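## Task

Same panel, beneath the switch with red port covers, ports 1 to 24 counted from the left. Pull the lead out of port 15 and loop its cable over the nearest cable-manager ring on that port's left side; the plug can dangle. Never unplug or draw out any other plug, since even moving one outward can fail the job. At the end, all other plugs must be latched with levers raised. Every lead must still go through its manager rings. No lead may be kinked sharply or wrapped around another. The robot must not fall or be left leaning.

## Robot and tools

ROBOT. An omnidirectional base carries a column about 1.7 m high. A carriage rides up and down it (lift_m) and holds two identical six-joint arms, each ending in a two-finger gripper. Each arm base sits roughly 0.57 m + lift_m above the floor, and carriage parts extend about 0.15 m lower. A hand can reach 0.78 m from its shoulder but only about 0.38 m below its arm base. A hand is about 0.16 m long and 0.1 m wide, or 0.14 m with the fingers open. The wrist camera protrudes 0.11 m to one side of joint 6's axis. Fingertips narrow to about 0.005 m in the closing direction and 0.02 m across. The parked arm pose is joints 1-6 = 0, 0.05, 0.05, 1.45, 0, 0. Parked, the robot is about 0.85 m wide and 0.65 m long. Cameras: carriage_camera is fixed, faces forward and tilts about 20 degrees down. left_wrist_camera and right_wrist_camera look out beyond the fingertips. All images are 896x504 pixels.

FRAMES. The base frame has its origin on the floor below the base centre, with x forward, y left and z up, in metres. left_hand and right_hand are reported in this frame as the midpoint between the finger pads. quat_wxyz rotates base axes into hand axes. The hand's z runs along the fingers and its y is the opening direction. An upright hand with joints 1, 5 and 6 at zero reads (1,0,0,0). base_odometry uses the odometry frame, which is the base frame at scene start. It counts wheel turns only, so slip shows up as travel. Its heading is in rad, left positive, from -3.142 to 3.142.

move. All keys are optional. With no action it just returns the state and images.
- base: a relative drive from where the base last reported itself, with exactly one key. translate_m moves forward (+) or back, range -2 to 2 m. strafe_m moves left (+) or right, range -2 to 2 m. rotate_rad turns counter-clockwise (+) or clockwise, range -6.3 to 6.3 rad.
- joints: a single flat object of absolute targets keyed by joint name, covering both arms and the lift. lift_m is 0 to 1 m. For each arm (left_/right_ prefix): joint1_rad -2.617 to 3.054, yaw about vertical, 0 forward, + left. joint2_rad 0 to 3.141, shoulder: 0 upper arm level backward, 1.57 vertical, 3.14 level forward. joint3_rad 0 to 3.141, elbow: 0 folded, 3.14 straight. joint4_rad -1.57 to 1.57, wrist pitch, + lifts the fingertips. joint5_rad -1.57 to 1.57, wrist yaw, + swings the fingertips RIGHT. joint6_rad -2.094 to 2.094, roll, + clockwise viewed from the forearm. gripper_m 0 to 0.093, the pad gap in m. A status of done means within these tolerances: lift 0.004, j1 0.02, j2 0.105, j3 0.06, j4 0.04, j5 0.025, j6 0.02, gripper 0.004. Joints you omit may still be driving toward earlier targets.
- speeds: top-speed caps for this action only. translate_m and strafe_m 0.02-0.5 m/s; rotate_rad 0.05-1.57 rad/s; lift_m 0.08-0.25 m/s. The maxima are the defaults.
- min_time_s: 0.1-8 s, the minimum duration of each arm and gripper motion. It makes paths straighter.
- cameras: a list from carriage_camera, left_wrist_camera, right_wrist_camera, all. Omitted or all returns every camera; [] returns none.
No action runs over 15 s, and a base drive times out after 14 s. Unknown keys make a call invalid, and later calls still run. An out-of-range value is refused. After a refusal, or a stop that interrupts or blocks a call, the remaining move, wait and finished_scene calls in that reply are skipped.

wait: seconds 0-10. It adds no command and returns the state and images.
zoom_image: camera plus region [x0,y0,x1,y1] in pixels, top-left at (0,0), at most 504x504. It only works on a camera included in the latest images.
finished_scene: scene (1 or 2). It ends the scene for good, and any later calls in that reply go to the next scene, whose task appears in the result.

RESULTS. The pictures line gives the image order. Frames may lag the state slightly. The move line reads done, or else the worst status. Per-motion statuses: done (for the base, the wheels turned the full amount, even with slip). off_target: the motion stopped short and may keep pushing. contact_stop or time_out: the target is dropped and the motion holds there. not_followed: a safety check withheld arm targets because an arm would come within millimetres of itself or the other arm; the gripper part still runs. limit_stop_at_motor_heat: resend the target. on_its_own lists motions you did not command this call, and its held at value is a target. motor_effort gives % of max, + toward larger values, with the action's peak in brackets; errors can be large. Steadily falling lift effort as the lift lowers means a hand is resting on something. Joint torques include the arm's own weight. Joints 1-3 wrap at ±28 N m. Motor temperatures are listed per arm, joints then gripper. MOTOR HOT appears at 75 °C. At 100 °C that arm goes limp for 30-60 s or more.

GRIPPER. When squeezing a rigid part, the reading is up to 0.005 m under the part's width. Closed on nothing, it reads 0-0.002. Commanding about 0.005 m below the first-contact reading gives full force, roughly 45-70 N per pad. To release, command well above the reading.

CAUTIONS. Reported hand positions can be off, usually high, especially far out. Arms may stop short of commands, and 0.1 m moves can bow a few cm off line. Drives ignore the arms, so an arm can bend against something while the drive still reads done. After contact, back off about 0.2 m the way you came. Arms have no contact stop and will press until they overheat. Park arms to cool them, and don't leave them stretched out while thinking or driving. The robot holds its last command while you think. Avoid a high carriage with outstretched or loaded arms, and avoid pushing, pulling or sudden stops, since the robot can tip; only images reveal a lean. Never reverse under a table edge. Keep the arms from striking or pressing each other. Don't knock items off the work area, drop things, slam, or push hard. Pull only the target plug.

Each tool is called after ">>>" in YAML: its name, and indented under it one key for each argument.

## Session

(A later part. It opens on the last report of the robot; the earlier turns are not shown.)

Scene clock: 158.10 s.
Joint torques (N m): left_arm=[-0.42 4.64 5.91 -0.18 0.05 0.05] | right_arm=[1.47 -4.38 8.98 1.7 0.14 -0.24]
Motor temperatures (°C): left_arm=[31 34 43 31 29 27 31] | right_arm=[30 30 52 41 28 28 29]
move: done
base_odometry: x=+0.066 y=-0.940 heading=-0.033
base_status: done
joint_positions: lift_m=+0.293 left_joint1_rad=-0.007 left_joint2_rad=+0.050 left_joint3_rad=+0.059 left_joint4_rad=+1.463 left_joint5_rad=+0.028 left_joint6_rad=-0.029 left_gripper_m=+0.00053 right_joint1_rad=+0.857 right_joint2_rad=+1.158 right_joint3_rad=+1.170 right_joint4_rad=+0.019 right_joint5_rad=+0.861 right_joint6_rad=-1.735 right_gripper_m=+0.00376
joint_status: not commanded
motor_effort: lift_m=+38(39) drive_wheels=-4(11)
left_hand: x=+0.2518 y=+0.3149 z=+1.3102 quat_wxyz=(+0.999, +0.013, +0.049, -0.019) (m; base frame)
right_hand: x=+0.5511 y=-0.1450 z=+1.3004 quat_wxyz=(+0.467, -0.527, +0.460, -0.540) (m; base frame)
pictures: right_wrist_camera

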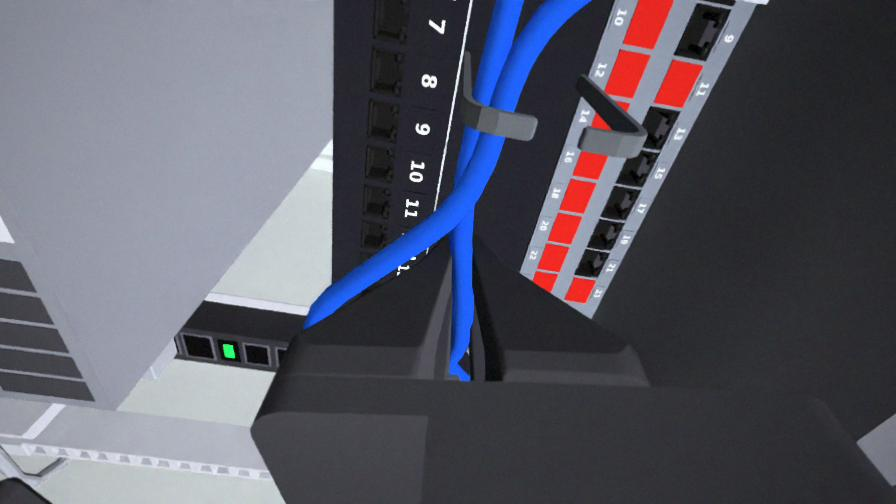

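>>> move:
  base: {"translate_m": 0.014}
  speeds: {"translate_m": 0.02}
  cameras: []

>>> move:
  joints: {"lift_m": 0.2885}
  speeds: {"lift_m": 0.08}
  cameras: ["right_wrist_camera"]

>>> zoom_image:
  camera: "right_wrist_camera"
  region: [420, 310, 520, 390]

Scene clock: 160.00 s.
Joint torques (N m): left_arm=[-0.53 4.92 5.83 -0.12 0.1 0.05] | right_arm=[1.09 -4.19 8.95 1.71 0.04 -0.24]
Motor temperatures (°C): left_arm=[31 34 43 31 29 27 31] | right_arm=[30 30 52 41 28 28 29]
move: done
base_odometry: x=+0.079 y=-0.941 heading=-0.032
base_status: done
joint_positions: lift_m=+0.293 left_joint1_rad=-0.007 left_joint2_rad=+0.050 left_joint3_rad=+0.059 left_joint4_rad=+1.463 left_joint5_rad=+0.028 left_joint6_rad=-0.029 left_gripper_m=+0.00053 right_joint1_rad=+0.862 right_joint2_rad=+1.157 right_joint3_rad=+1.170 right_joint4_rad=+0.019 right_joint5_rad=+0.870 right_joint6_rad=-1.735 right_gripper_m=+0.00376
joint_status: not commanded
motor_effort: lift_m=+39(39) drive_wheels=-5(10)
left_hand: x=+0.2517 y=+0.3149 z=+1.3102 quat_wxyz=(+0.999, +0.013, +0.049, -0.019) (m; base frame)
right_hand: x=+0.5500 y=-0.1452 z=+1.3008 quat_wxyz=(+0.466, -0.526, +0.461, -0.541) (m; base frame)
pictures: none
No camera images: "cameras" was empty.

Scene clock: 160.40 s.
Joint torques (N m): left_arm=[-0.57 4.88 6.01 -0.23 0.04 0.05] | right_arm=[0.94 -4.14 8.8 1.66 0.01 -0.24]
Motor temperatures (°C): left_arm=[31 34 43 31 29 27 31] | right_arm=[30 30 52 41 28 28 29]
move: done
base_odometry: x=+0.079 y=-0.941 heading=-0.032
base_status: not commanded
joint_positions: lift_m=+0.289 left_joint1_rad=-0.007 left_joint2_rad=+0.050 left_joint3_rad=+0.059 left_joint4_rad=+1.463 left_joint5_rad=+0.028 left_joint6_rad=-0.029 left_gripper_m=+0.00053 right_joint1_rad=+0.862 right_joint2_rad=+1.155 right_joint3_rad=+1.171 right_joint4_rad=+0.022 right_joint5_rad=+0.870 right_joint6_rad=-1.735 right_gripper_m=+0.00376
joint_status: all done
motor_effort: lift_m=+39(41) drive_wheels=-4(5)
left_hand: x=+0.2517 y=+0.3149 z=+1.3062 quat_wxyz=(+0.999, +0.013, +0.049, -0.019) (m; base frame)
right_hand: x=+0.5495 y=-0.1458 z=+1.2986 quat_wxyz=(+0.469, -0.524, +0.462, -0.541) (m; base frame)
pictures: right_wrist_camera

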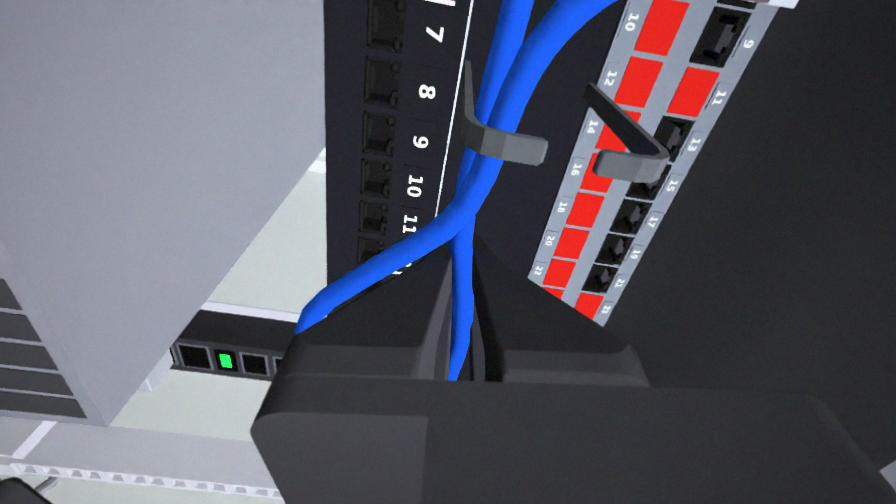

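Scaled by 5.040 from the camera's 896x504 image, which has a finer 1280x720 frame.

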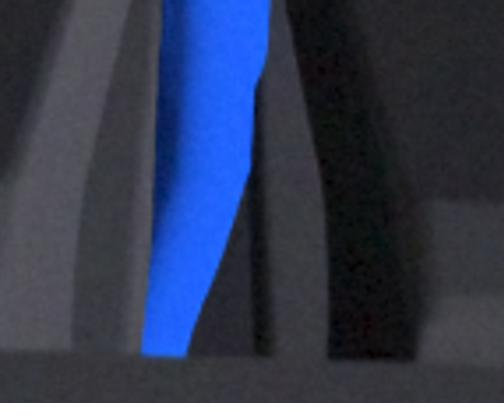

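>>> move:
  joints: {"right_gripper_m": 0.0065}
  min_time_s: 1.0
  cameras: []

>>> move:
  joints: {"right_gripper_m": 0.009}
  min_time_s: 1.0
  cameras: ["right_wrist_camera"]

>>> zoom_image:
  camera: "right_wrist_camera"
  region: [380, 140, 560, 390]

Scene clock: 162.13 s.
Joint torques (N m): left_arm=[-0.51 4.74 5.98 -0.24 0.05 0.06] | right_arm=[0.99 -4.03 8.8 1.66 0.03 -0.24]
Motor temperatures (°C): left_arm=[31 34 43 31 29 27 31] | right_arm=[30 30 52 41 28 28 29]
move: done
base_odometry: x=+0.079 y=-0.941 heading=-0.032
base_status: not commanded
joint_positions: lift_m=+0.289 left_joint1_rad=-0.007 left_joint2_rad=+0.050 left_joint3_rad=+0.059 left_joint4_rad=+1.463 left_joint5_rad=+0.028 left_joint6_rad=-0.029 left_gripper_m=+0.00053 right_joint1_rad=+0.862 right_joint2_rad=+1.155 right_joint3_rad=+1.171 right_joint4_rad=+0.022 right_joint5_rad=+0.870 right_joint6_rad=-1.735 right_gripper_m=+0.00647
joint_status: all done
motor_effort: lift_m=+38(39) drive_wheels=+4(5)
left_hand: x=+0.2517 y=+0.3149 z=+1.3062 quat_wxyz=(+0.999, +0.013, +0.049, -0.019) (m; base frame)
right_hand: x=+0.5495 y=-0.1458 z=+1.2986 quat_wxyz=(+0.469, -0.524, +0.462, -0.541) (m; base frame)
pictures: none
No camera images: "cameras" was empty.

Scene clock: 163.43 s.
Joint torques (N m): left_arm=[-0.53 4.71 5.9 -0.18 0.05 0.09] | right_arm=[1.01 -4.03 8.81 1.65 0.03 -0.24]
Motor temperatures (°C): left_arm=[31 34 43 31 29 27 31] | right_arm=[30 30 52 41 28 28 29]
move: done
base_odometry: x=+0.079 y=-0.941 heading=-0.032
base_status: not commanded
joint_positions: lift_m=+0.289 left_joint1_rad=-0.007 left_joint2_rad=+0.050 left_joint3_rad=+0.059 left_joint4_rad=+1.463 left_joint5_rad=+0.028 left_joint6_rad=-0.029 left_gripper_m=+0.00053 right_joint1_rad=+0.862 right_joint2_rad=+1.155 right_joint3_rad=+1.171 right_joint4_rad=+0.022 right_joint5_rad=+0.870 right_joint6_rad=-1.735 right_gripper_m=+0.00892
joint_status: all done
motor_effort: lift_m=+39(39) drive_wheels=+4(5)
left_hand: x=+0.2517 y=+0.3149 z=+1.3062 quat_wxyz=(+0.999, +0.013, +0.049, -0.019) (m; base frame)
right_hand: x=+0.5495 y=-0.1458 z=+1.2986 quat_wxyz=(+0.469, -0.524, +0.462, -0.541) (m; base frame)
pictures: right_wrist_camera

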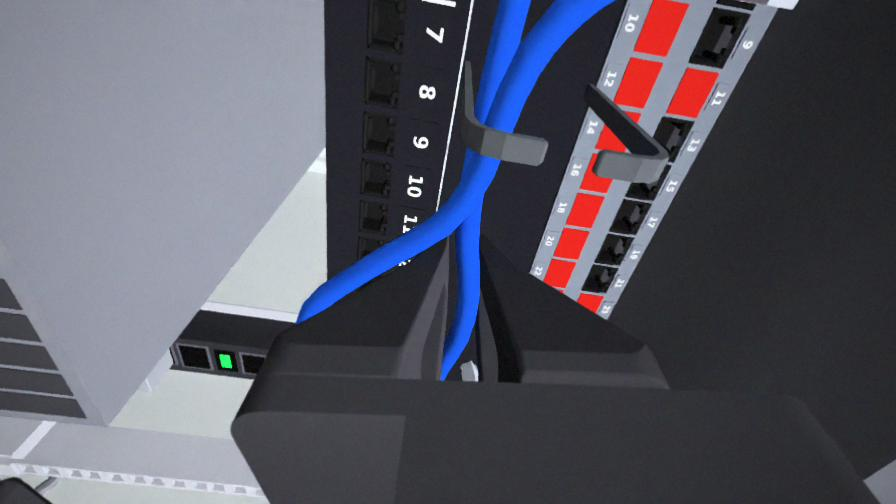

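Scaled by 2.016 from the camera's 896x504 image, which has a finer 1280x720 frame.

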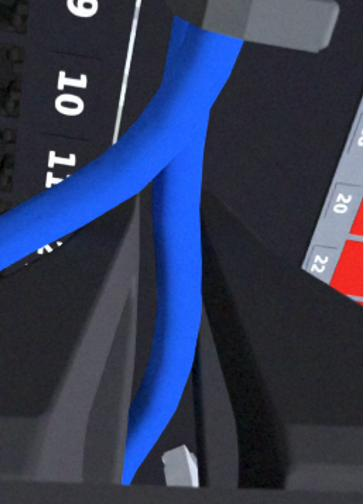

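>>> move:
  joints: {"right_gripper_m": 0.0145}
  min_time_s: 1.2
  cameras: []

>>> move:
  base: {"translate_m": -0.03}
  speeds: {"translate_m": 0.03}
  cameras: ["right_wrist_camera"]

>>> zoom_image:
  camera: "right_wrist_camera"
  region: [380, 40, 640, 390]

Scene clock: 165.30 s.
Joint torques (N m): left_arm=[-0.51 4.78 5.81 -0.21 0.05 0.06] | right_arm=[1.01 -4.04 8.8 1.69 0.03 -0.23]
Motor temperatures (°C): left_arm=[31 34 43 31 29 27 31] | right_arm=[30 30 52 41 28 28 29]
move: done
base_odometry: x=+0.079 y=-0.941 heading=-0.032
base_status: not commanded
joint_positions: lift_m=+0.289 left_joint1_rad=-0.007 left_joint2_rad=+0.050 left_joint3_rad=+0.059 left_joint4_rad=+1.463 left_joint5_rad=+0.028 left_joint6_rad=-0.029 left_gripper_m=+0.00053 right_joint1_rad=+0.862 right_joint2_rad=+1.155 right_joint3_rad=+1.171 right_joint4_rad=+0.020 right_joint5_rad=+0.870 right_joint6_rad=-1.736 right_gripper_m=+0.01441
joint_status: all done
motor_effort: lift_m=+39(39) drive_wheels=+3(5)
left_hand: x=+0.2517 y=+0.3149 z=+1.3062 quat_wxyz=(+0.999, +0.013, +0.049, -0.019) (m; base frame)
right_hand: x=+0.5495 y=-0.1458 z=+1.2982 quat_wxyz=(+0.468, -0.525, +0.461, -0.541) (m; base frame)
pictures: none
No camera images: "cameras" was empty.

Scene clock: 166.80 s.
Joint torques (N m): left_arm=[-0.57 4.89 5.86 -0.13 0.06 0.02] | right_arm=[1.07 -4.22 8.68 1.71 0.03 -0.22]
Motor temperatures (°C): left_arm=[31 34 43 31 29 27 31] | right_arm=[30 30 52 41 28 28 28]
move: done
base_odometry: x=+0.050 y=-0.940 heading=-0.032
base_status: done
joint_positions: lift_m=+0.289 left_joint1_rad=-0.007 left_joint2_rad=+0.050 left_joint3_rad=+0.059 left_joint4_rad=+1.463 left_joint5_rad=+0.028 left_joint6_rad=-0.029 left_gripper_m=+0.00053 right_joint1_rad=+0.862 right_joint2_rad=+1.155 right_joint3_rad=+1.171 right_joint4_rad=+0.018 right_joint5_rad=+0.871 right_joint6_rad=-1.736 right_gripper_m=+0.01441
joint_status: not commanded
motor_effort: lift_m=+39(39) drive_wheels=-2(14)
left_hand: x=+0.2518 y=+0.3149 z=+1.3062 quat_wxyz=(+0.999, +0.013, +0.049, -0.019) (m; base frame)
right_hand: x=+0.5496 y=-0.1458 z=+1.2978 quat_wxyz=(+0.467, -0.526, +0.461, -0.542) (m; base frame)
pictures: right_wrist_camera

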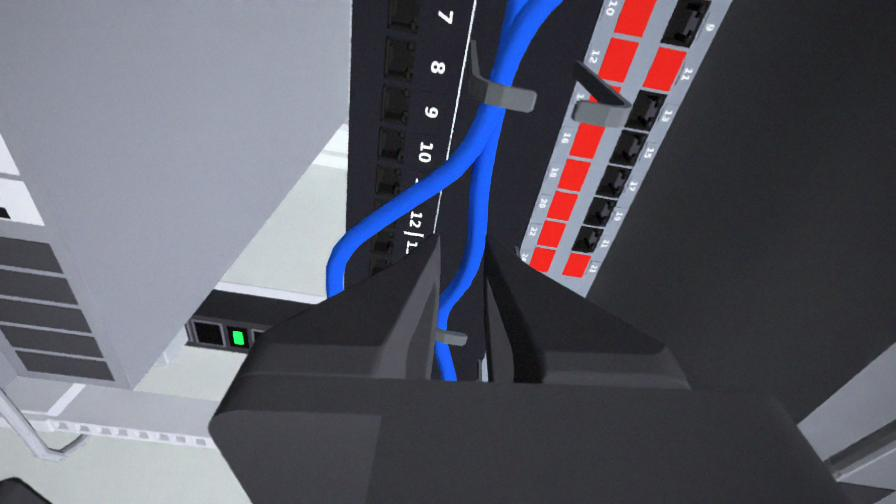

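Scaled by 1.440 from the camera's 896x504 image, which has a finer 1280x720 frame.

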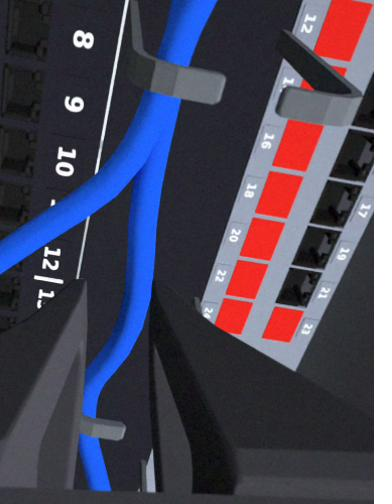

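>>> zoom_image:
  camera: "right_wrist_camera"
  region: [400, 270, 520, 390]

>>> move:
  base: {"translate_m": -0.09}
  speeds: {"translate_m": 0.06}
  cameras: ["right_wrist_camera", "carriage_camera"]

Scaled by 4.200 from the camera's 896x504 image, which has a finer 1280x720 frame.

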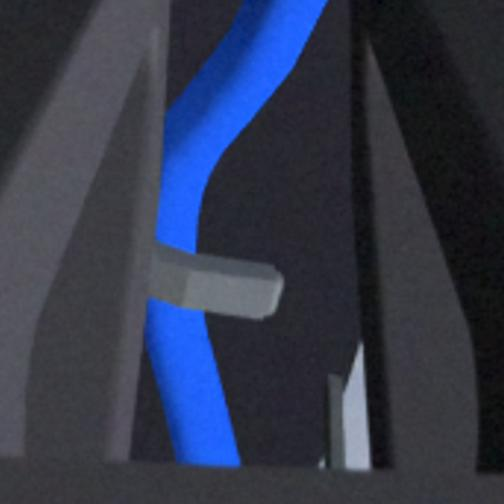

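Scene clock: 169.20 s.
Joint torques (N m): left_arm=[-0.44 4.88 5.86 -0.18 0.04 0.03] | right_arm=[0.79 -4.04 8.8 1.9 0.04 -0.21]
Motor temperatures (°C): left_arm=[31 34 43 31 29 27 31] | right_arm=[30 30 52 41 28 28 28]
move: done
base_odometry: x=-0.040 y=-0.937 heading=-0.032
base_status: done
joint_positions: lift_m=+0.289 left_joint1_rad=-0.007 left_joint2_rad=+0.050 left_joint3_rad=+0.059 left_joint4_rad=+1.462 left_joint5_rad=+0.028 left_joint6_rad=-0.029 left_gripper_m=+0.00053 right_joint1_rad=+0.864 right_joint2_rad=+1.155 right_joint3_rad=+1.171 right_joint4_rad=+0.003 right_joint5_rad=+0.871 right_joint6_rad=-1.737 right_gripper_m=+0.01441
joint_status: not commanded
motor_effort: lift_m=+38(39) drive_wheels=+0(9)
left_hand: x=+0.2521 y=+0.3149 z=+1.3061 quat_wxyz=(+0.998, +0.013, +0.050, -0.019) (m; base frame)
right_hand: x=+0.5492 y=-0.1450 z=+1.2951 quat_wxyz=(+0.462, -0.532, +0.460, -0.541) (m; base frame)
pictures: carriage_camera, right_wrist_camera

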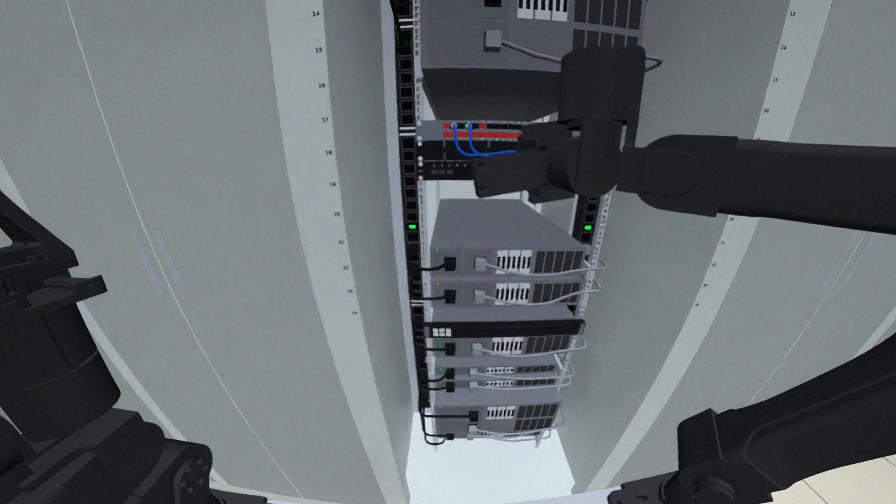

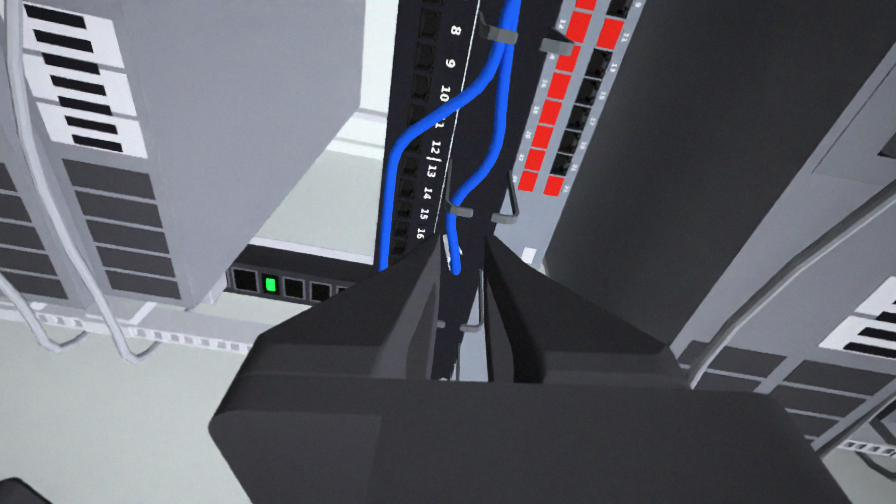

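Now I can see the lead beyond ring 3. Zooming in on both cords, ring 3 and the plug.

>>> zoom_image:
  camera: "right_wrist_camera"
  region: [370, 100, 540, 390]

>>> zoom_image:
  camera: "right_wrist_camera"
  region: [415, 180, 525, 300]

Scaled by 1.738 from the camera's 896x504 image, which has a finer 1280x720 frame.

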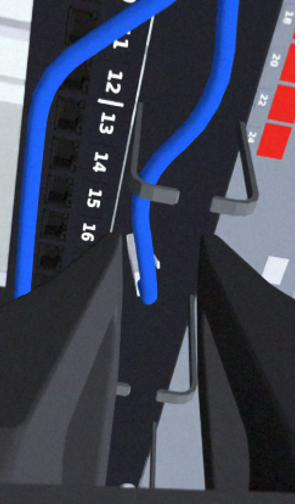

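Scaled by 4.200 from the camera's 896x504 image, which has a finer 1280x720 frame.

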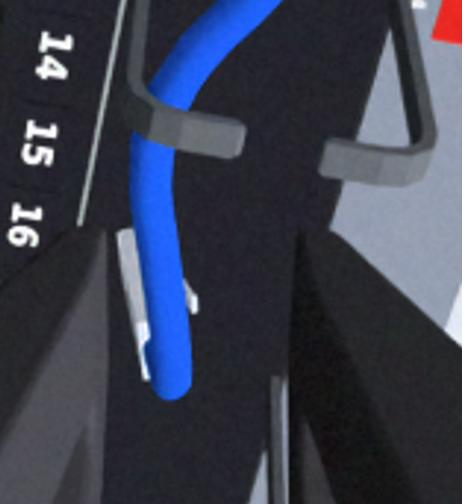

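>>> zoom_image:
  camera: "right_wrist_camera"
  region: [430, 225, 480, 285]

>>> move:
  base: {"translate_m": -0.08}
  joints: {"right_gripper_m": 0.03}
  speeds: {"translate_m": 0.1}
  cameras: ["right_wrist_camera"]

>>> zoom_image:
  camera: "right_wrist_camera"
  region: [420, 100, 560, 260]

Scaled by 8.400 from the camera's 896x504 image, which has a finer 1280x720 frame.

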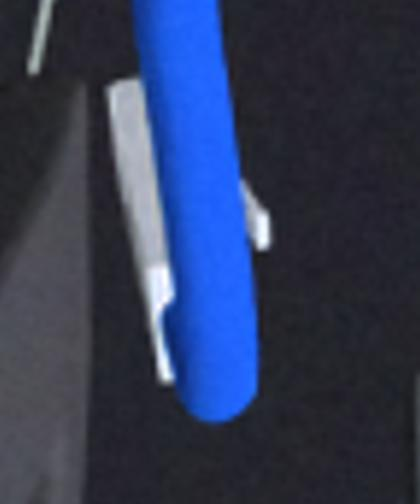

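Scene clock: 171.60 s.
Joint torques (N m): left_arm=[-0.54 4.92 5.97 -0.17 0.04 0.08] | right_arm=[0.55 -4 8.66 1.9 0.04 -0.21]
Motor temperatures (°C): left_arm=[31 34 43 31 29 27 31] | right_arm=[30 30 52 41 28 28 28]
move: done
base_odometry: x=-0.120 y=-0.934 heading=-0.032
base_status: done
joint_positions: lift_m=+0.289 left_joint1_rad=-0.007 left_joint2_rad=+0.050 left_joint3_rad=+0.059 left_joint4_rad=+1.462 left_joint5_rad=+0.028 left_joint6_rad=-0.029 left_gripper_m=+0.00053 right_joint1_rad=+0.865 right_joint2_rad=+1.155 right_joint3_rad=+1.171 right_joint4_rad=+0.001 right_joint5_rad=+0.871 right_joint6_rad=-1.737 right_gripper_m=+0.02991
joint_status: all done
motor_effort: lift_m=+39(39) drive_wheels=-1(11)
left_hand: x=+0.2521 y=+0.3149 z=+1.3061 quat_wxyz=(+0.998, +0.013, +0.050, -0.019) (m; base frame)
right_hand: x=+0.5490 y=-0.1446 z=+1.2946 quat_wxyz=(+0.461, -0.533, +0.459, -0.541) (m; base frame)
pictures: right_wrist_camera

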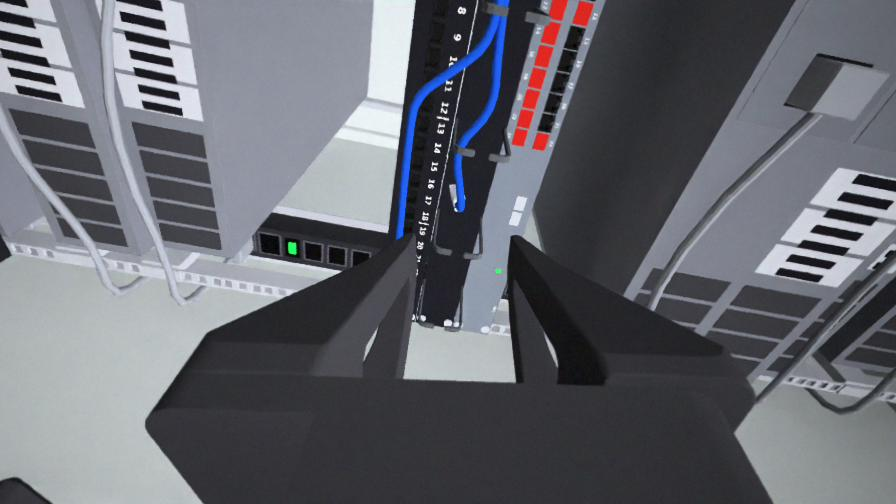

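Scaled by 3.150 from the camera's 896x504 image, which has a finer 1280x720 frame.

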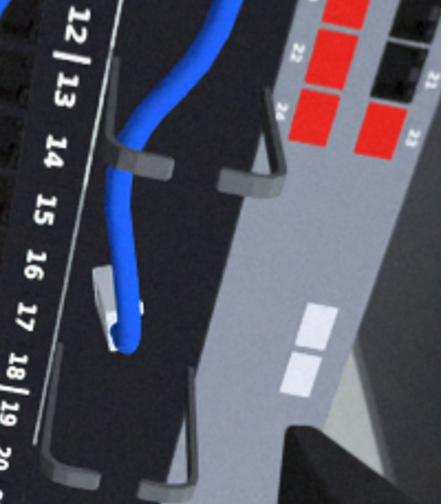

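>>> move:
  joints: {"right_joint1_rad": 0.0, "right_joint2_rad": 0.05, "right_joint3_rad": 0.05, "right_joint4_rad": 1.45, "right_joint5_rad": 0.0, "right_joint6_rad": 0.0, "right_gripper_m": 0.03}
  min_time_s: 2.5
  cameras: ["carriage_camera"]

>>> zoom_image:
  camera: "carriage_camera"
  region: [410, 90, 570, 210]

Scene clock: 175.03 s.
Joint torques (N m): left_arm=[-0.51 4.83 5.9 -0.2 0.04 0.08] | right_arm=[-0.47 2.91 5.07 -0.19 -0.08 0]
Motor temperatures (°C): left_arm=[31 34 43 31 29 27 31] | right_arm=[30 30 51 41 28 28 28]
move: done
base_odometry: x=-0.120 y=-0.934 heading=-0.032
base_status: not commanded
joint_positions: lift_m=+0.289 left_joint1_rad=-0.007 left_joint2_rad=+0.050 left_joint3_rad=+0.059 left_joint4_rad=+1.462 left_joint5_rad=+0.028 left_joint6_rad=-0.029 left_gripper_m=+0.00053 right_joint1_rad=+0.007 right_joint2_rad=+0.060 right_joint3_rad=+0.063 right_joint4_rad=+1.438 right_joint5_rad=+0.010 right_joint6_rad=-0.014 right_gripper_m=+0.02991
joint_status: all done
motor_effort: lift_m=+39(39) drive_wheels=-1(3)
left_hand: x=+0.2521 y=+0.3149 z=+1.3061 quat_wxyz=(+0.998, +0.013, +0.050, -0.019) (m; base frame)
right_hand: x=+0.2601 y=-0.3213 z=+1.3064 quat_wxyz=(+0.998, +0.004, +0.065, -0.004) (m; base frame)
pictures: carriage_camera

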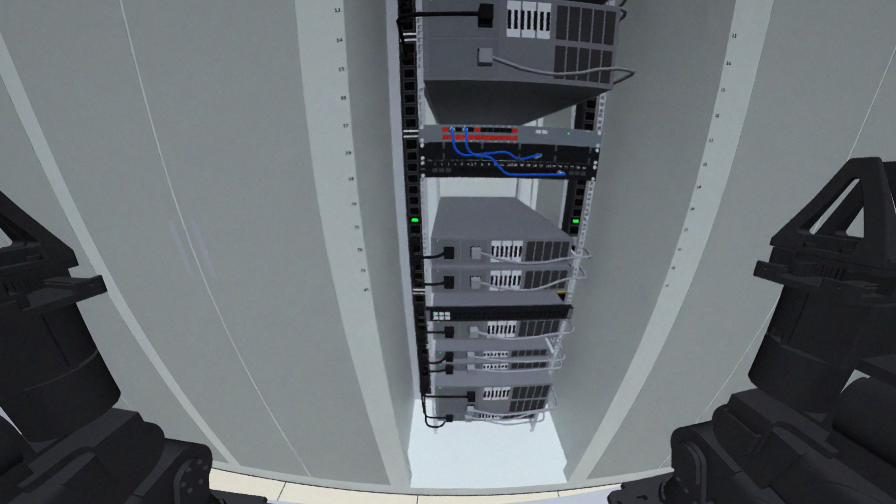

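Scaled by 3.150 from the camera's 896x504 image, which has a finer 1280x720 frame.

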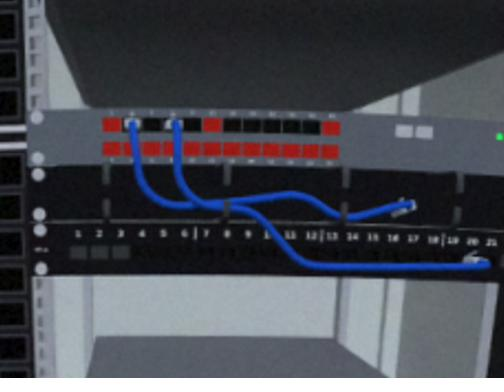

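>>> move:
  base: {"strafe_m": -0.17}
  joints: {"lift_m": 0.3}
  speeds: {"strafe_m": 0.15, "lift_m": 0.1}
  cameras: []

>>> move:
  base: {"translate_m": 0.17}
  speeds: {"translate_m": 0.12}
  cameras: ["carriage_camera"]

>>> zoom_image:
  camera: "carriage_camera"
  region: [350, 100, 550, 220]

Scene clock: 177.60 s.
Joint torques (N m): left_arm=[-0.59 4.81 5.93 -0.12 0.04 0.05] | right_arm=[-0.29 3.23 5.55 -0.21 -0.05 -0.03]
Motor temperatures (°C): left_arm=[31 34 43 31 29 27 31] | right_arm=[30 30 51 40 28 28 28]
move: done
base_odometry: x=-0.126 y=-1.104 heading=-0.033
base_status: done
joint_positions: lift_m=+0.300 left_joint1_rad=-0.007 left_joint2_rad=+0.050 left_joint3_rad=+0.059 left_joint4_rad=+1.462 left_joint5_rad=+0.028 left_joint6_rad=-0.029 left_gripper_m=+0.00053 right_joint1_rad=+0.005 right_joint2_rad=+0.056 right_joint3_rad=+0.057 right_joint4_rad=+1.441 right_joint5_rad=+0.006 right_joint6_rad=-0.012 right_gripper_m=+0.02991
joint_status: all done
motor_effort: lift_m=+38(47) drive_wheels=-2(9)
left_hand: x=+0.2520 y=+0.3149 z=+1.3177 quat_wxyz=(+0.999, +0.013, +0.050, -0.019) (m; base frame)
right_hand: x=+0.2601 y=-0.3207 z=+1.3165 quat_wxyz=(+0.998, +0.003, +0.065, -0.004) (m; base frame)
pictures: none
No camera images: "cameras" was empty.

Scene clock: 179.77 s.
Joint torques (N m): left_arm=[-0.54 4.67 5.94 -0.23 0.05 0.03] | right_arm=[-0.31 3.26 5.48 -0.3 -0.05 -0.03]
Motor temperatures (°C): left_arm=[31 34 43 31 29 27 31] | right_arm=[30 30 51 40 28 28 28]
move: done
base_odometry: x=+0.044 y=-1.110 heading=-0.033
base_status: done
joint_positions: lift_m=+0.300 left_joint1_rad=-0.007 left_joint2_rad=+0.050 left_joint3_rad=+0.059 left_joint4_rad=+1.463 left_joint5_rad=+0.028 left_joint6_rad=-0.029 left_gripper_m=+0.00053 right_joint1_rad=+0.005 right_joint2_rad=+0.056 right_joint3_rad=+0.057 right_joint4_rad=+1.446 right_joint5_rad=+0.006 right_joint6_rad=-0.012 right_gripper_m=+0.02991
joint_status: not commanded
motor_effort: lift_m=+38(39) drive_wheels=-5(13)
left_hand: x=+0.2517 y=+0.3149 z=+1.3177 quat_wxyz=(+0.999, +0.013, +0.049, -0.019) (m; base frame)
right_hand: x=+0.2588 y=-0.3207 z=+1.3166 quat_wxyz=(+0.998, +0.003, +0.062, -0.004) (m; base frame)
pictures: carriage_camera

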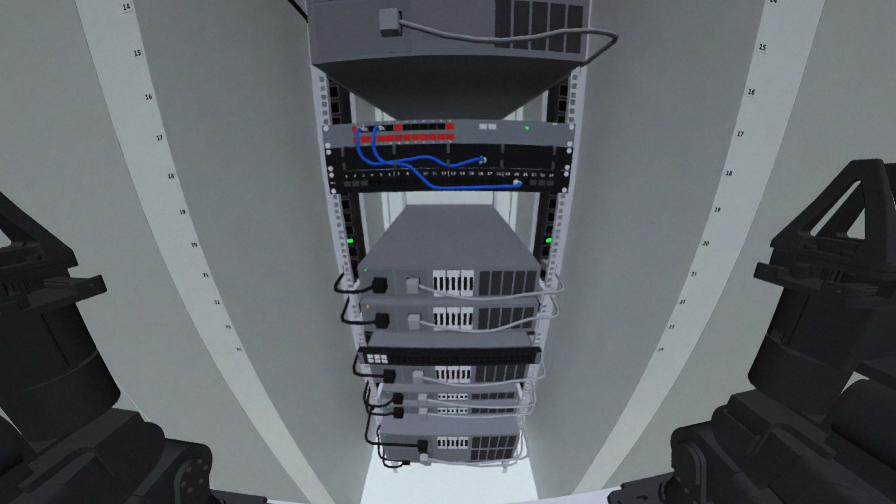

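Scaled by 2.520 from the camera's 896x504 image, which has a finer 1280x720 frame.

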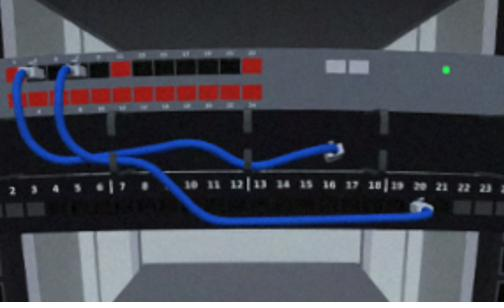

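>>> zoom_image:
  camera: "carriage_camera"
  region: [430, 135, 510, 183]

>>> zoom_image:
  camera: "carriage_camera"
  region: [380, 130, 460, 178]

Scaled by 6.300 from the camera's 896x504 image, which has a finer 1280x720 frame.

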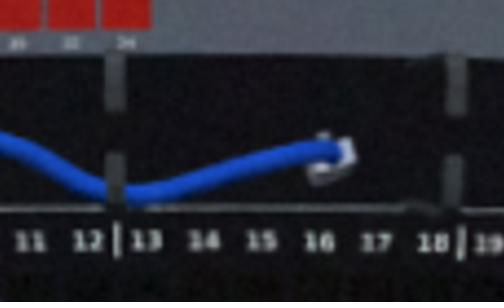

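Scaled by 6.300 from the camera's 896x504 image, which has a finer 1280x720 frame.

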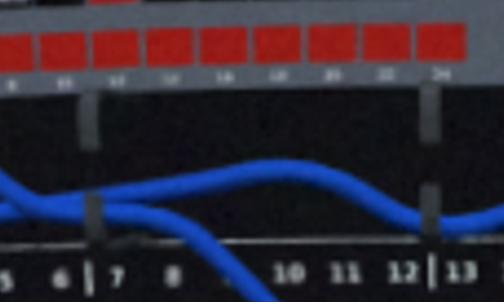

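>>> move:
  base: {"translate_m": 0.1}
  joints: {"lift_m": 0.42}
  speeds: {"translate_m": 0.1, "lift_m": 0.12}
  cameras: ["carriage_camera"]

>>> zoom_image:
  camera: "carriage_camera"
  region: [380, 130, 560, 250]

Scene clock: 184.40 s.
Joint torques (N m): left_arm=[-0.43 4.89 5.9 -0.21 0.02 0.04] | right_arm=[-0.27 3.43 5.53 -0.61 -0.05 -0.04]
Motor temperatures (°C): left_arm=[31 34 43 31 29 27 31] | right_arm=[30 30 50 39 28 28 28]
move: done
base_odometry: x=+0.144 y=-1.113 heading=-0.034
base_status: done
joint_positions: lift_m=+0.420 left_joint1_rad=-0.007 left_joint2_rad=+0.050 left_joint3_rad=+0.059 left_joint4_rad=+1.464 left_joint5_rad=+0.028 left_joint6_rad=-0.029 left_gripper_m=+0.00053 right_joint1_rad=+0.005 right_joint2_rad=+0.054 right_joint3_rad=+0.056 right_joint4_rad=+1.467 right_joint5_rad=+0.006 right_joint6_rad=-0.011 right_gripper_m=+0.02991
joint_status: all done
motor_effort: lift_m=+38(47) drive_wheels=-4(11)
left_hand: x=+0.2516 y=+0.3149 z=+1.4377 quat_wxyz=(+0.999, +0.013, +0.049, -0.019) (m; base frame)
right_hand: x=+0.2532 y=-0.3208 z=+1.4370 quat_wxyz=(+0.999, +0.003, +0.051, -0.003) (m; base frame)
pictures: carriage_camera

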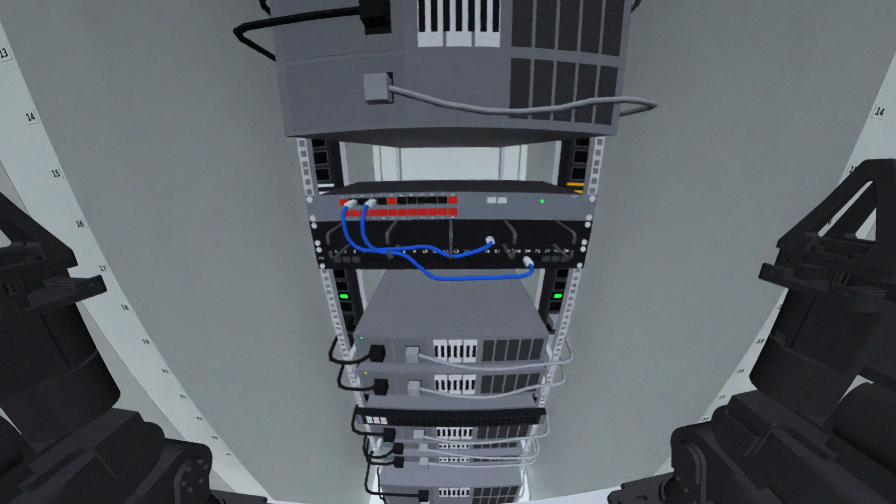

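Scaled by 2.800 from the camera's 896x504 image, which has a finer 1280x720 frame.

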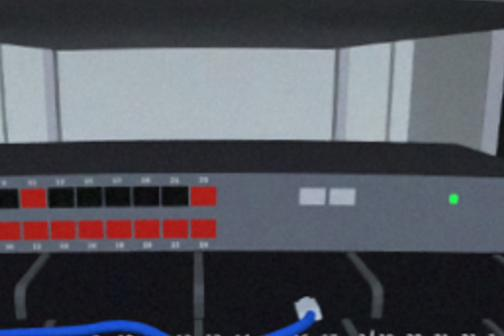

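>>> zoom_image:
  camera: "carriage_camera"
  region: [430, 215, 550, 287]

>>> zoom_image:
  camera: "carriage_camera"
  region: [340, 190, 460, 290]

Scaled by 4.200 from the camera's 896x504 image, which has a finer 1280x720 frame.

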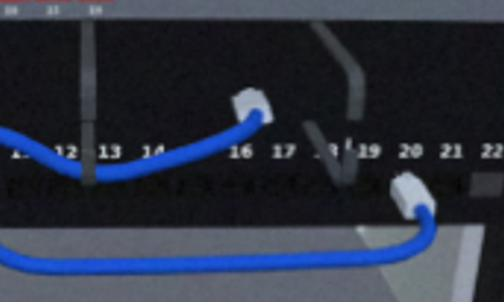

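Scaled by 4.200 from the camera's 896x504 image, which has a finer 1280x720 frame.

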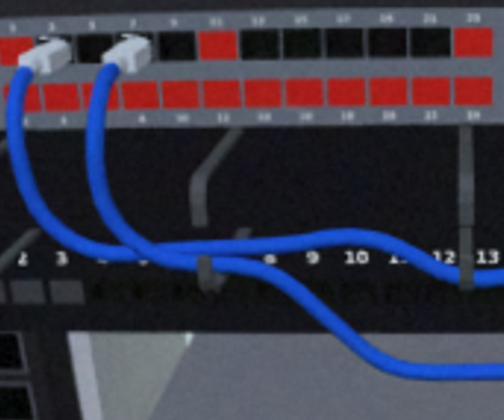

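>>> move:
  base: {"translate_m": -0.24}
  joints: {"lift_m": 0.38}
  speeds: {"translate_m": 0.2, "lift_m": 0.15}
  cameras: []

>>> move:
  base: {"strafe_m": 0.09}
  joints: {"right_joint1_rad": 0.815, "right_joint2_rad": 1.309, "right_joint3_rad": 1.55, "right_joint4_rad": -0.829, "right_joint5_rad": 0.727, "right_joint6_rad": 0.43, "right_gripper_m": 0.0}
  min_time_s: 2.5
  speeds: {"strafe_m": 0.1}
  cameras: ["right_wrist_camera", "carriage_camera"]

Scene clock: 189.90 s.
Joint torques (N m): left_arm=[-0.51 4.81 5.93 -0.2 0.05 0.07] | right_arm=[-0.25 3.47 5.75 -0.41 -0.05 -0.04]
Motor temperatures (°C): left_arm=[31 34 43 31 29 27 31] | right_arm=[30 30 49 38 28 28 28]
move: done
base_odometry: x=-0.096 y=-1.105 heading=-0.034
base_status: done
joint_positions: lift_m=+0.380 left_joint1_rad=-0.007 left_joint2_rad=+0.050 left_joint3_rad=+0.059 left_joint4_rad=+1.463 left_joint5_rad=+0.028 left_joint6_rad=-0.029 left_gripper_m=+0.00053 right_joint1_rad=+0.005 right_joint2_rad=+0.054 right_joint3_rad=+0.055 right_joint4_rad=+1.454 right_joint5_rad=+0.006 right_joint6_rad=-0.011 right_gripper_m=+0.02991
joint_status: all done
motor_effort: lift_m=+40(40) drive_wheels=-1(14)
left_hand: x=+0.2517 y=+0.3149 z=+1.3976 quat_wxyz=(+0.999, +0.013, +0.049, -0.019) (m; base frame)
right_hand: x=+0.2568 y=-0.3207 z=+1.3962 quat_wxyz=(+0.998, +0.003, +0.058, -0.003) (m; base frame)
pictures: none
No camera images: "cameras" was empty.

Scene clock: 192.83 s.
Joint torques (N m): left_arm=[-0.44 4.86 5.97 -0.2 0.05 0.06] | right_arm=[0.84 -3.79 9.58 1.7 0.4 -0.02]
Motor temperatures (°C): left_arm=[31 34 43 31 29 27 31] | right_arm=[30 30 49 39 28 28 28]
move: done
base_odometry: x=-0.093 y=-1.015 heading=-0.034
base_status: done
joint_positions: lift_m=+0.380 left_joint1_rad=-0.007 left_joint2_rad=+0.050 left_joint3_rad=+0.059 left_joint4_rad=+1.463 left_joint5_rad=+0.028 left_joint6_rad=-0.029 left_gripper_m=+0.00053 right_joint1_rad=+0.809 right_joint2_rad=+1.299 right_joint3_rad=+1.525 right_joint4_rad=-0.811 right_joint5_rad=+0.718 right_joint6_rad=+0.417 right_gripper_m=+0.00022
joint_status: all done
motor_effort: lift_m=+40(40) drive_wheels=-3(9)
left_hand: x=+0.2517 y=+0.3149 z=+1.3976 quat_wxyz=(+0.999, +0.013, +0.049, -0.019) (m; base frame)
right_hand: x=+0.5465 y=-0.1490 z=+1.3327 quat_wxyz=(+0.540, +0.002, +0.841, +0.001) (m; base frame)
pictures: carriage_camera, right_wrist_camera

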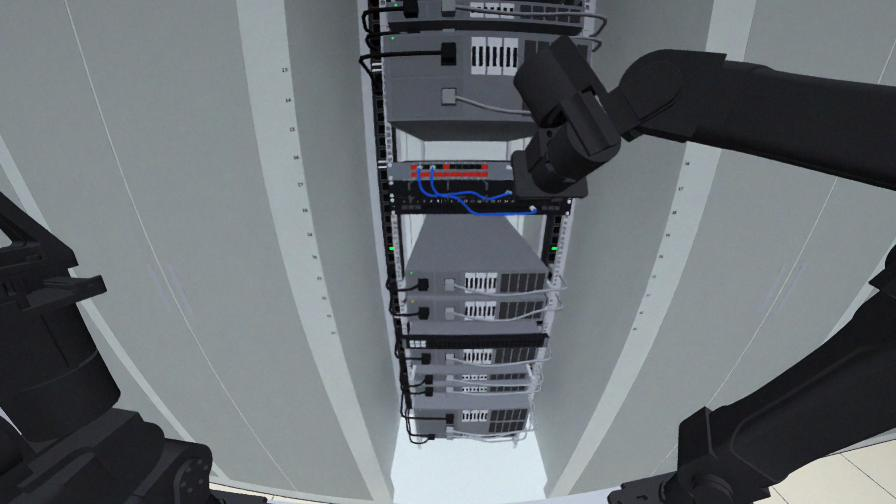

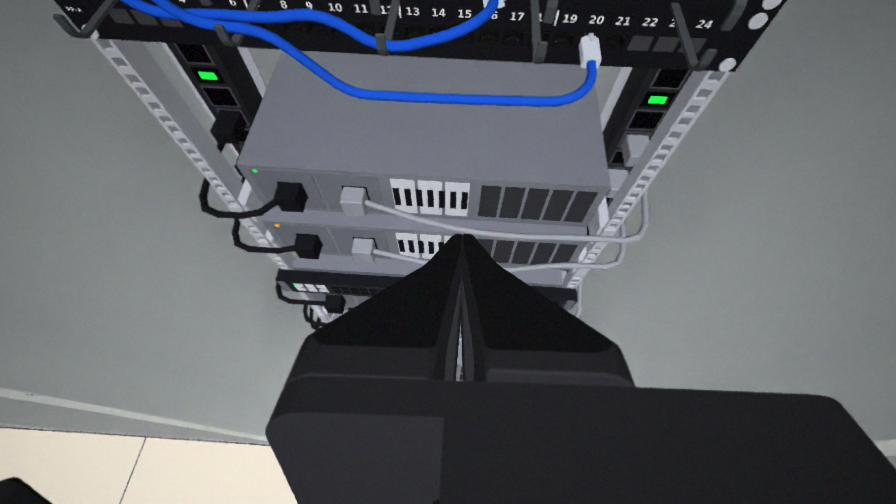

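>>> move:
  base: {"translate_m": 0.1}
  speeds: {"translate_m": 0.08}
  cameras: ["right_wrist_camera"]

>>> zoom_image:
  camera: "right_wrist_camera"
  region: [330, 40, 570, 240]

Scene clock: 195.10 s.
Joint torques (N m): left_arm=[-0.49 4.86 5.89 -0.21 0.06 0.05] | right_arm=[0.49 -4 9.36 1.74 0.35 -0.02]
Motor temperatures (°C): left_arm=[31 34 43 31 29 27 31] | right_arm=[30 30 49 39 28 28 28]
move: done
base_odometry: x=+0.007 y=-1.018 heading=-0.033
base_status: done
joint_positions: lift_m=+0.380 left_joint1_rad=-0.007 left_joint2_rad=+0.050 left_joint3_rad=+0.059 left_joint4_rad=+1.464 left_joint5_rad=+0.028 left_joint6_rad=-0.029 left_gripper_m=+0.00053 right_joint1_rad=+0.811 right_joint2_rad=+1.302 right_joint3_rad=+1.527 right_joint4_rad=-0.815 right_joint5_rad=+0.721 right_joint6_rad=+0.417 right_gripper_m=+0.00022
joint_status: not commanded
motor_effort: lift_m=+39(40) drive_wheels=-5(10)
left_hand: x=+0.2516 y=+0.3149 z=+1.3976 quat_wxyz=(+0.999, +0.013, +0.049, -0.019) (m; base frame)
right_hand: x=+0.5464 y=-0.1484 z=+1.3320 quat_wxyz=(+0.539, +0.002, +0.842, +0.000) (m; base frame)
pictures: right_wrist_camera

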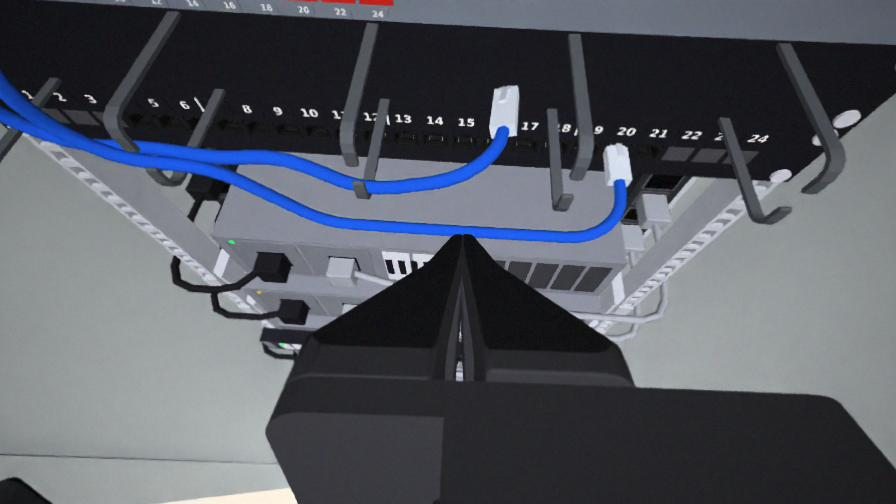

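Scaled by 2.100 from the camera's 896x504 image, which has a finer 1280x720 frame.

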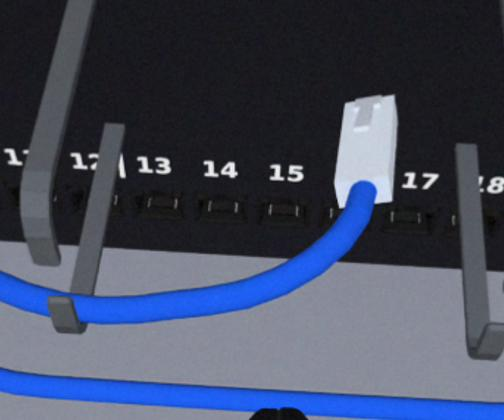

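>>> zoom_image:
  camera: "right_wrist_camera"
  region: [80, 80, 260, 210]

>>> zoom_image:
  camera: "right_wrist_camera"
  region: [0, 60, 160, 200]

Scaled by 2.800 from the camera's 896x504 image, which has a finer 1280x720 frame.

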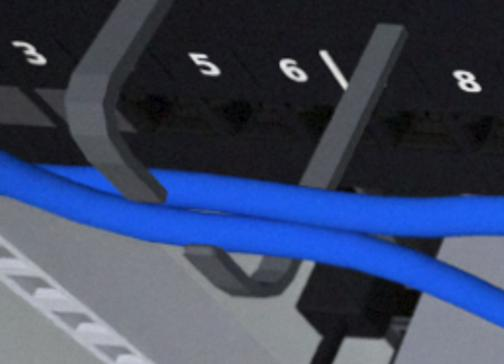

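Scaled by 3.150 from the camera's 896x504 image, which has a finer 1280x720 frame.

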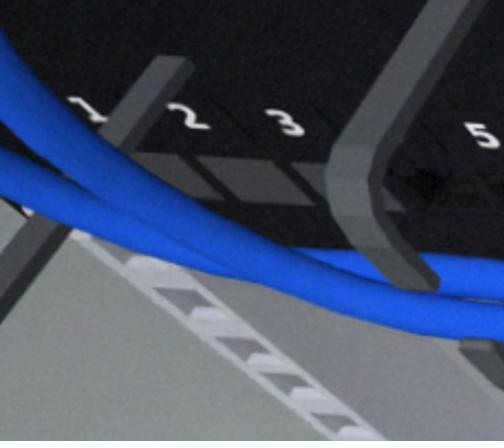

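>>> zoom_image:
  camera: "right_wrist_camera"
  region: [110, 120, 210, 200]

Scaled by 5.040 from the camera's 896x504 image, which has a finer 1280x720 frame.

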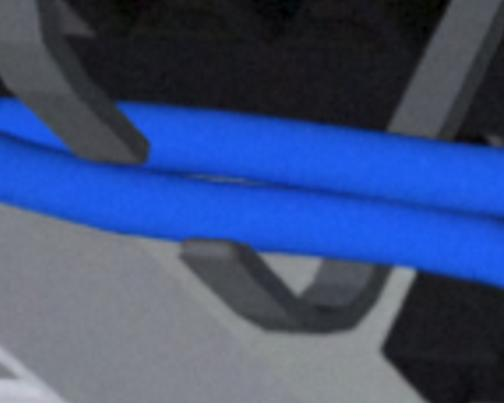

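>>> zoom_image:
  camera: "right_wrist_camera"
  region: [560, 100, 680, 220]

>>> zoom_image:
  camera: "right_wrist_camera"
  region: [310, 80, 430, 200]

Scaled by 4.200 from the camera's 896x504 image, which has a finer 1280x720 frame.

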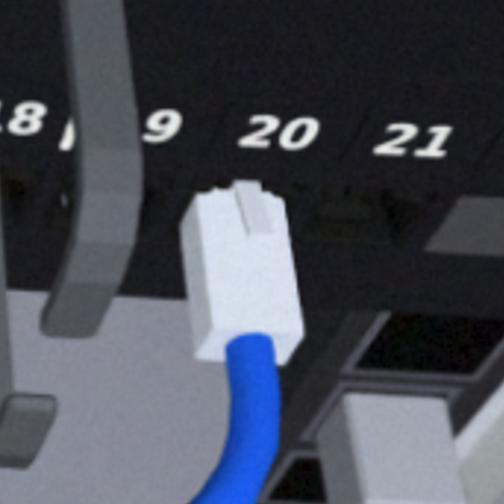

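Scaled by 4.200 from the camera's 896x504 image, which has a finer 1280x720 frame.

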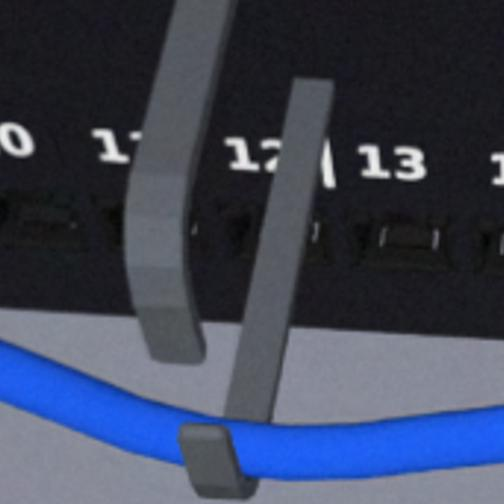

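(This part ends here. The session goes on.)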